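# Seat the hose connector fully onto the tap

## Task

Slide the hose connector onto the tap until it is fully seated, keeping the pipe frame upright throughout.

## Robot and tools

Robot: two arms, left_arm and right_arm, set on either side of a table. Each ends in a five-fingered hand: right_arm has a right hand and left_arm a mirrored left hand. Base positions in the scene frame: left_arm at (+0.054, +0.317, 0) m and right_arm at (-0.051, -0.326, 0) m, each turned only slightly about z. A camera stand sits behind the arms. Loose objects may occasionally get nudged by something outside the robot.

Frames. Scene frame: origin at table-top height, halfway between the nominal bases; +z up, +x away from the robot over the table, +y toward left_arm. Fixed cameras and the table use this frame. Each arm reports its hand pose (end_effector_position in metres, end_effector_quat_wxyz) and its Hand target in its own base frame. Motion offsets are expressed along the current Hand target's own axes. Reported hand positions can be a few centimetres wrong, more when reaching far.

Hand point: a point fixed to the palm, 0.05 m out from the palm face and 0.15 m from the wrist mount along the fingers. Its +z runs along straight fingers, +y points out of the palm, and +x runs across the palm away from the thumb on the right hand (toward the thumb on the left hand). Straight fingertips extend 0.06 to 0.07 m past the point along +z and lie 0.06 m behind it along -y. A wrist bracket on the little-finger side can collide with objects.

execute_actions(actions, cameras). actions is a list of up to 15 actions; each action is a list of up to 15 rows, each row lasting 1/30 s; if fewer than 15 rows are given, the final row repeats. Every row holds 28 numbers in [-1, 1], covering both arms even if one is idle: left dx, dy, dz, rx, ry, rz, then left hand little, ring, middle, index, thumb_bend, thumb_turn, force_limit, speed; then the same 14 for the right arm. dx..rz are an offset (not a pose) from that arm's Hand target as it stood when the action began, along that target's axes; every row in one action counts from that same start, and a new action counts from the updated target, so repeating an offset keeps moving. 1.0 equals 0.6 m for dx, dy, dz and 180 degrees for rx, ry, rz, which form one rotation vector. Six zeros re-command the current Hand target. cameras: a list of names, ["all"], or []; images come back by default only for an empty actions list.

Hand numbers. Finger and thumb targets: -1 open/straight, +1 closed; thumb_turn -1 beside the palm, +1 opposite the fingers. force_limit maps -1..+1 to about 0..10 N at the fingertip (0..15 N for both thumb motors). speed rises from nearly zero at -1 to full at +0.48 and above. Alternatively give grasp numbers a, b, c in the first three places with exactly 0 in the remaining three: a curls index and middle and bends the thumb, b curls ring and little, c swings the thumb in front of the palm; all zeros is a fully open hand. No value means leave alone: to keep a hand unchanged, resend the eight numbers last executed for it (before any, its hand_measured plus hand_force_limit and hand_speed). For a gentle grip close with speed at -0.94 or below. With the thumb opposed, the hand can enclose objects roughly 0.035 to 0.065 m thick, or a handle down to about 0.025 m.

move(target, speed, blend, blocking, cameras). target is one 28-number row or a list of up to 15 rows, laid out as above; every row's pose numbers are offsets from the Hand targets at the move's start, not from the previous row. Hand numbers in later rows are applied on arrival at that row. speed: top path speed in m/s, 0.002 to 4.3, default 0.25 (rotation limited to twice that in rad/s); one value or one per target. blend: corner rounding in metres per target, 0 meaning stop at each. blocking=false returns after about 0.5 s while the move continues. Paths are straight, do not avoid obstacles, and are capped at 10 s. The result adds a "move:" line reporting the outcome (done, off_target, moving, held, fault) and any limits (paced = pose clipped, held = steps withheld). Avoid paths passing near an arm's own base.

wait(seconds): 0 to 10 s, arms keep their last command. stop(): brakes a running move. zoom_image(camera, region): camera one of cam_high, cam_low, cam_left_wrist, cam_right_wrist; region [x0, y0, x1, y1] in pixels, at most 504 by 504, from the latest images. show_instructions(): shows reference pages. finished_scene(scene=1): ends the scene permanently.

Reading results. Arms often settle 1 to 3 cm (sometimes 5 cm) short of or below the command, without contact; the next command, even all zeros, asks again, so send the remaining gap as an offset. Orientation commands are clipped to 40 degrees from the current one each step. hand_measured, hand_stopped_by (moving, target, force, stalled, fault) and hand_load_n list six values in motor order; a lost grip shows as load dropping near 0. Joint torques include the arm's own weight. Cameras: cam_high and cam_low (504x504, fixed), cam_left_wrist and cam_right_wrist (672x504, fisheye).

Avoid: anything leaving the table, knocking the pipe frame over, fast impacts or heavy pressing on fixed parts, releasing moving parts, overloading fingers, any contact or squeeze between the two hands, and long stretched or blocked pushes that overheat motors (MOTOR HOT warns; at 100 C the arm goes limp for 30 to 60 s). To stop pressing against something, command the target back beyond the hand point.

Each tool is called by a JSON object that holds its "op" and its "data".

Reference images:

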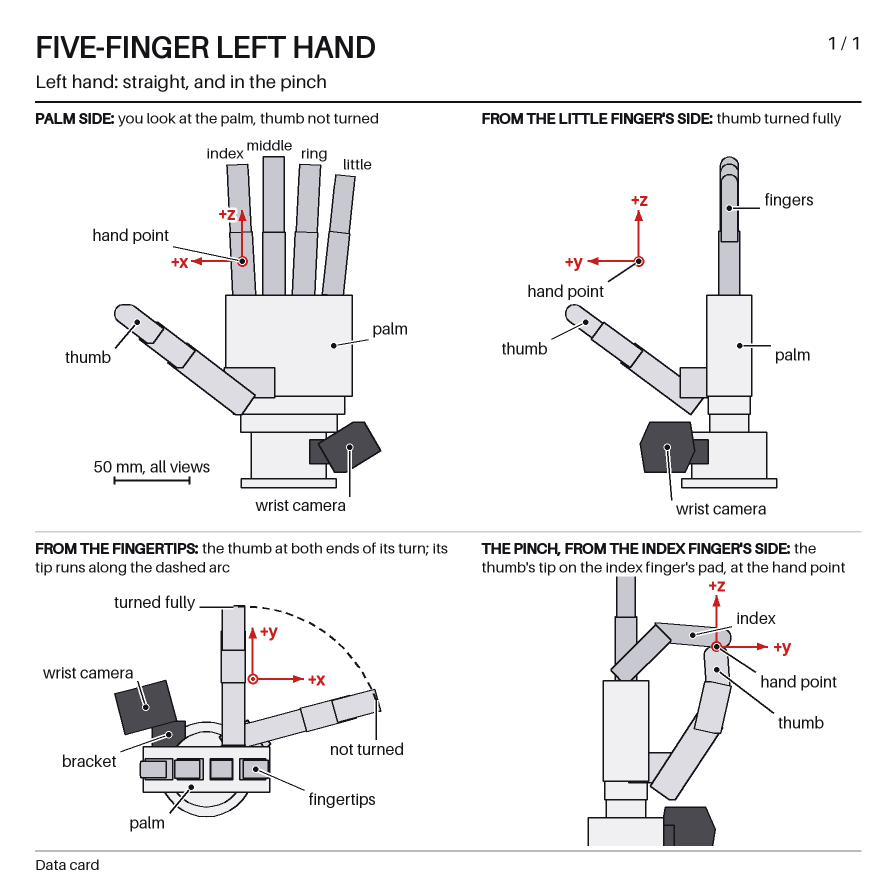

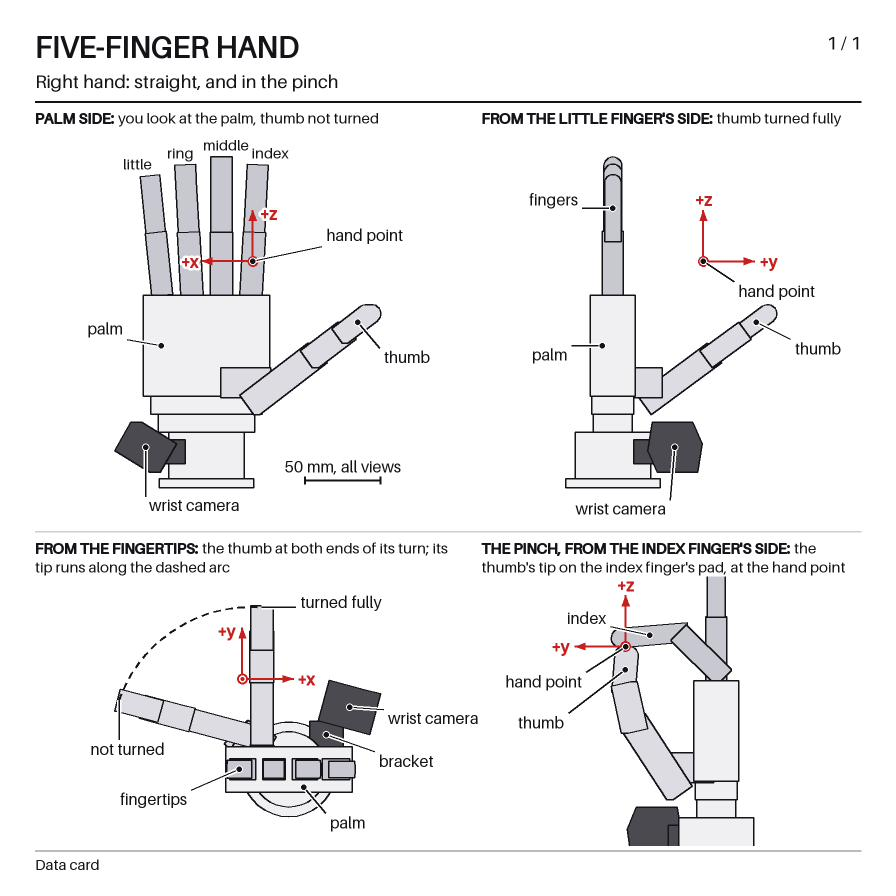

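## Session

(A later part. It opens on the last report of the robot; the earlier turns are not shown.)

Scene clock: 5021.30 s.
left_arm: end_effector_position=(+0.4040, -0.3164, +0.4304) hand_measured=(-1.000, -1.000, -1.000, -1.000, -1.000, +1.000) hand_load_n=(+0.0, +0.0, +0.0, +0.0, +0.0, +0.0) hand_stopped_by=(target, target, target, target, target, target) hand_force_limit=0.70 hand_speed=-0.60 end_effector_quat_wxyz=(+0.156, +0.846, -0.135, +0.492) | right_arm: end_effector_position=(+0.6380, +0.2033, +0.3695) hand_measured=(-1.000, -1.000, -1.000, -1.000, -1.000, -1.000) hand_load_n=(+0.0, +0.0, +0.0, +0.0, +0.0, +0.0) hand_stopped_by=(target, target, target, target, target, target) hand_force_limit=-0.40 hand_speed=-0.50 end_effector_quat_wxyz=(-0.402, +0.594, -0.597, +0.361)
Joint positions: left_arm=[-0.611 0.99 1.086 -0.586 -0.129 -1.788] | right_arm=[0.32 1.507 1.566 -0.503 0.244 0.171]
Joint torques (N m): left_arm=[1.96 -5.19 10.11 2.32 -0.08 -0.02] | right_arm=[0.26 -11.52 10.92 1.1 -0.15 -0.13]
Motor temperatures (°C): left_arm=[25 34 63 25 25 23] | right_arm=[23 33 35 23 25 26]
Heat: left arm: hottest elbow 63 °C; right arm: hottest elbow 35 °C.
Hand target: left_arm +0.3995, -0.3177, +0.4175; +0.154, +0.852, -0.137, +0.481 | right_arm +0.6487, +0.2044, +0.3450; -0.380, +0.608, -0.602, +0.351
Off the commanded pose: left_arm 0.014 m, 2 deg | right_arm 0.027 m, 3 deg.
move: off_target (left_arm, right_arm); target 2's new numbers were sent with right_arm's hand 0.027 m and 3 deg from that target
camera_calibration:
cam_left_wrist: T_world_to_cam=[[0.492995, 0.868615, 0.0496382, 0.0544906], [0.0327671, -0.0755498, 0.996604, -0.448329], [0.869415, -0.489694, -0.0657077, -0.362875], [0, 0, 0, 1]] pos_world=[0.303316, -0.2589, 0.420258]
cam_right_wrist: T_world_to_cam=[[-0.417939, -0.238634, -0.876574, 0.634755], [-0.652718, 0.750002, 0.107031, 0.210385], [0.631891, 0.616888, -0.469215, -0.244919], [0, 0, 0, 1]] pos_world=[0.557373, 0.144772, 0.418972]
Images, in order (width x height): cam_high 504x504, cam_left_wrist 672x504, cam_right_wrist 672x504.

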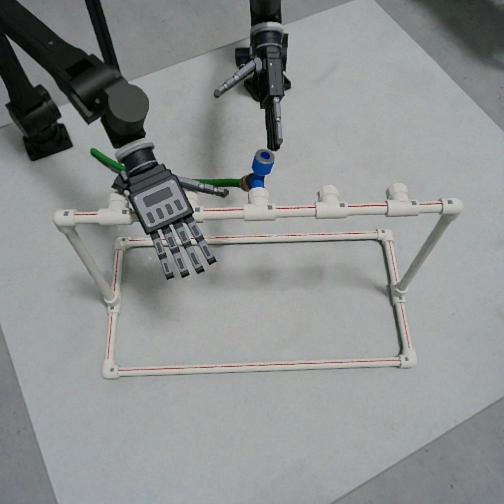

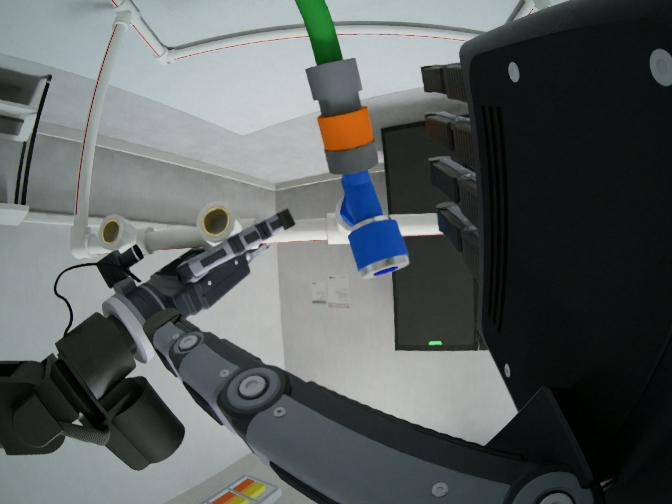

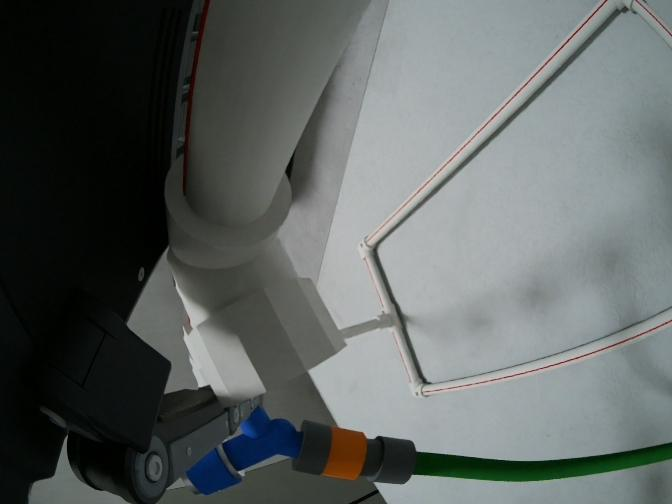

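{"op": "move", "data": {"target": [0,0,0,0,0,0,-1,-1,-1,-1,-1,1,0.7,-0.6,-0.006,-0.156,-0.097,0,0,0,-1,-1,-1,-1,-1,-1,-0.4,-0.5], "speed": 0.08, "cameras": ["cam_left_wrist","cam_right_wrist","cam_high"]}}

Scene clock: 5033.70 s.
left_arm: end_effector_position=(+0.4040, -0.3164, +0.4304) hand_measured=(-1.000, -1.000, -1.000, -1.000, -1.000, +1.000) hand_load_n=(+0.0, +0.0, +0.0, +0.0, -0.5, +0.0) hand_stopped_by=(target, target, target, target, target, target) hand_force_limit=0.70 hand_speed=-0.60 end_effector_quat_wxyz=(+0.156, +0.846, -0.135, +0.492) | right_arm: end_effector_position=(+0.6356, +0.2026, +0.4258) hand_measured=(-1.000, -1.000, -1.000, -1.000, -1.000, -1.000) hand_load_n=(+0.0, +0.0, +0.0, +0.0, +0.0, +0.0) hand_stopped_by=(target, target, target, target, target, target) hand_force_limit=-0.40 hand_speed=-0.50 end_effector_quat_wxyz=(-0.364, +0.616, -0.609, +0.342)
Joint positions: left_arm=[-0.611 0.99 1.086 -0.586 -0.129 -1.788] | right_arm=[0.32 1.583 1.861 -0.821 0.244 0.171]
Joint torques (N m): left_arm=[1.96 -5.19 10.13 2.33 -0.08 -0.02] | right_arm=[0.5 -16.5 13.83 1.69 0.05 -0.1]
Motor temperatures (°C): left_arm=[25 34 61 25 25 23] | right_arm=[23 33 37 23 25 26]
Heat: left arm: hottest elbow 61 °C; right arm: hottest elbow 37 °C.
Hand target: left_arm +0.3995, -0.3177, +0.4175; +0.154, +0.852, -0.137, +0.481 | right_arm +0.6407, +0.2044, +0.4552; -0.380, +0.608, -0.602, +0.351
Off the commanded pose: left_arm 0.014 m, 2 deg | right_arm 0.030 m, 2 deg.
move: off_target (left_arm, right_arm)
camera_calibration:
cam_left_wrist: T_world_to_cam=[[0.492995, 0.868615, 0.0496382, 0.0544906], [0.0327671, -0.0755498, 0.996604, -0.448329], [0.869415, -0.489694, -0.0657077, -0.362875], [0, 0, 0, 1]] pos_world=[0.303316, -0.2589, 0.420258]
cam_right_wrist: T_world_to_cam=[[-0.498404, -0.265356, -0.825336, 0.717667], [-0.640819, 0.753956, 0.144571, 0.179014], [0.583904, 0.600946, -0.54582, -0.150165], [0, 0, 0, 1]] pos_world=[0.560086, 0.14571, 0.484473]
Images, in order (width x height): cam_high 504x504, cam_left_wrist 672x504, cam_right_wrist 672x504.

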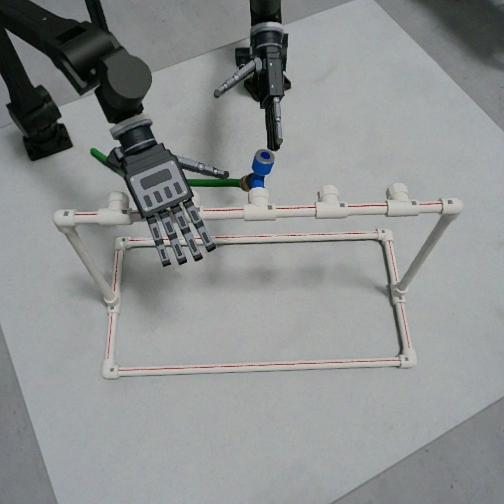

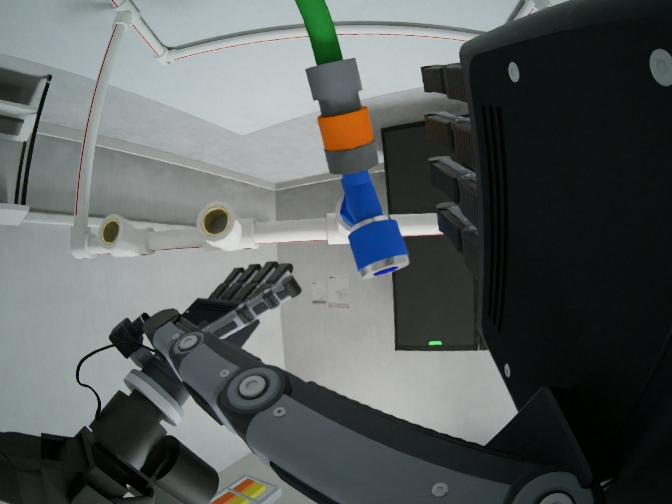

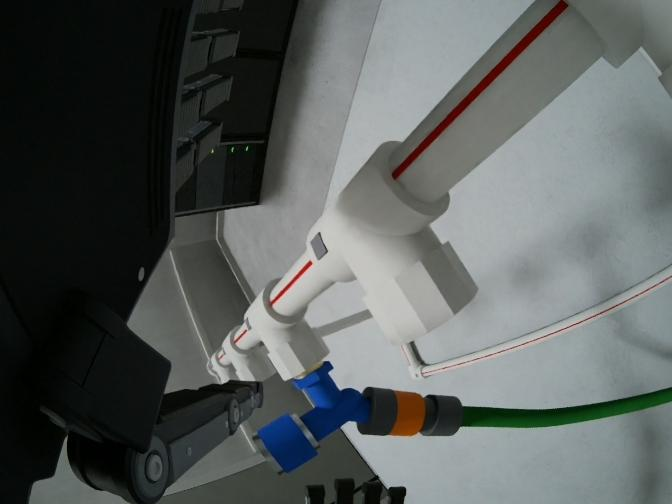

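{"op": "zoom_image", "data": {"camera": "cam_right_wrist", "region": [340, 360, 480, 460]}}

{"op": "zoom_image", "data": {"camera": "cam_left_wrist", "region": [290, 50, 400, 190]}}

Scaled by 3.600 from the camera's 672x504 image, which has a finer 960x720 frame.

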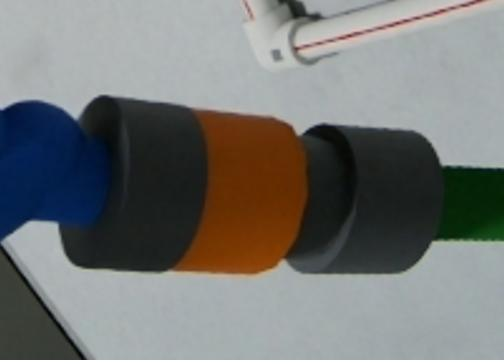

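Scaled by 3.600 from the camera's 672x504 image, which has a finer 960x720 frame.

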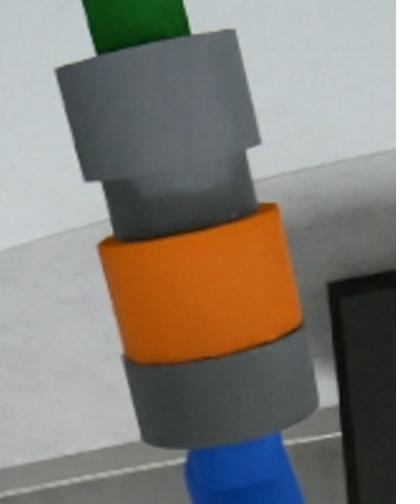

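{"op": "finished_scene", "data": {"scene": 1}}

The scene is finished: the task was done.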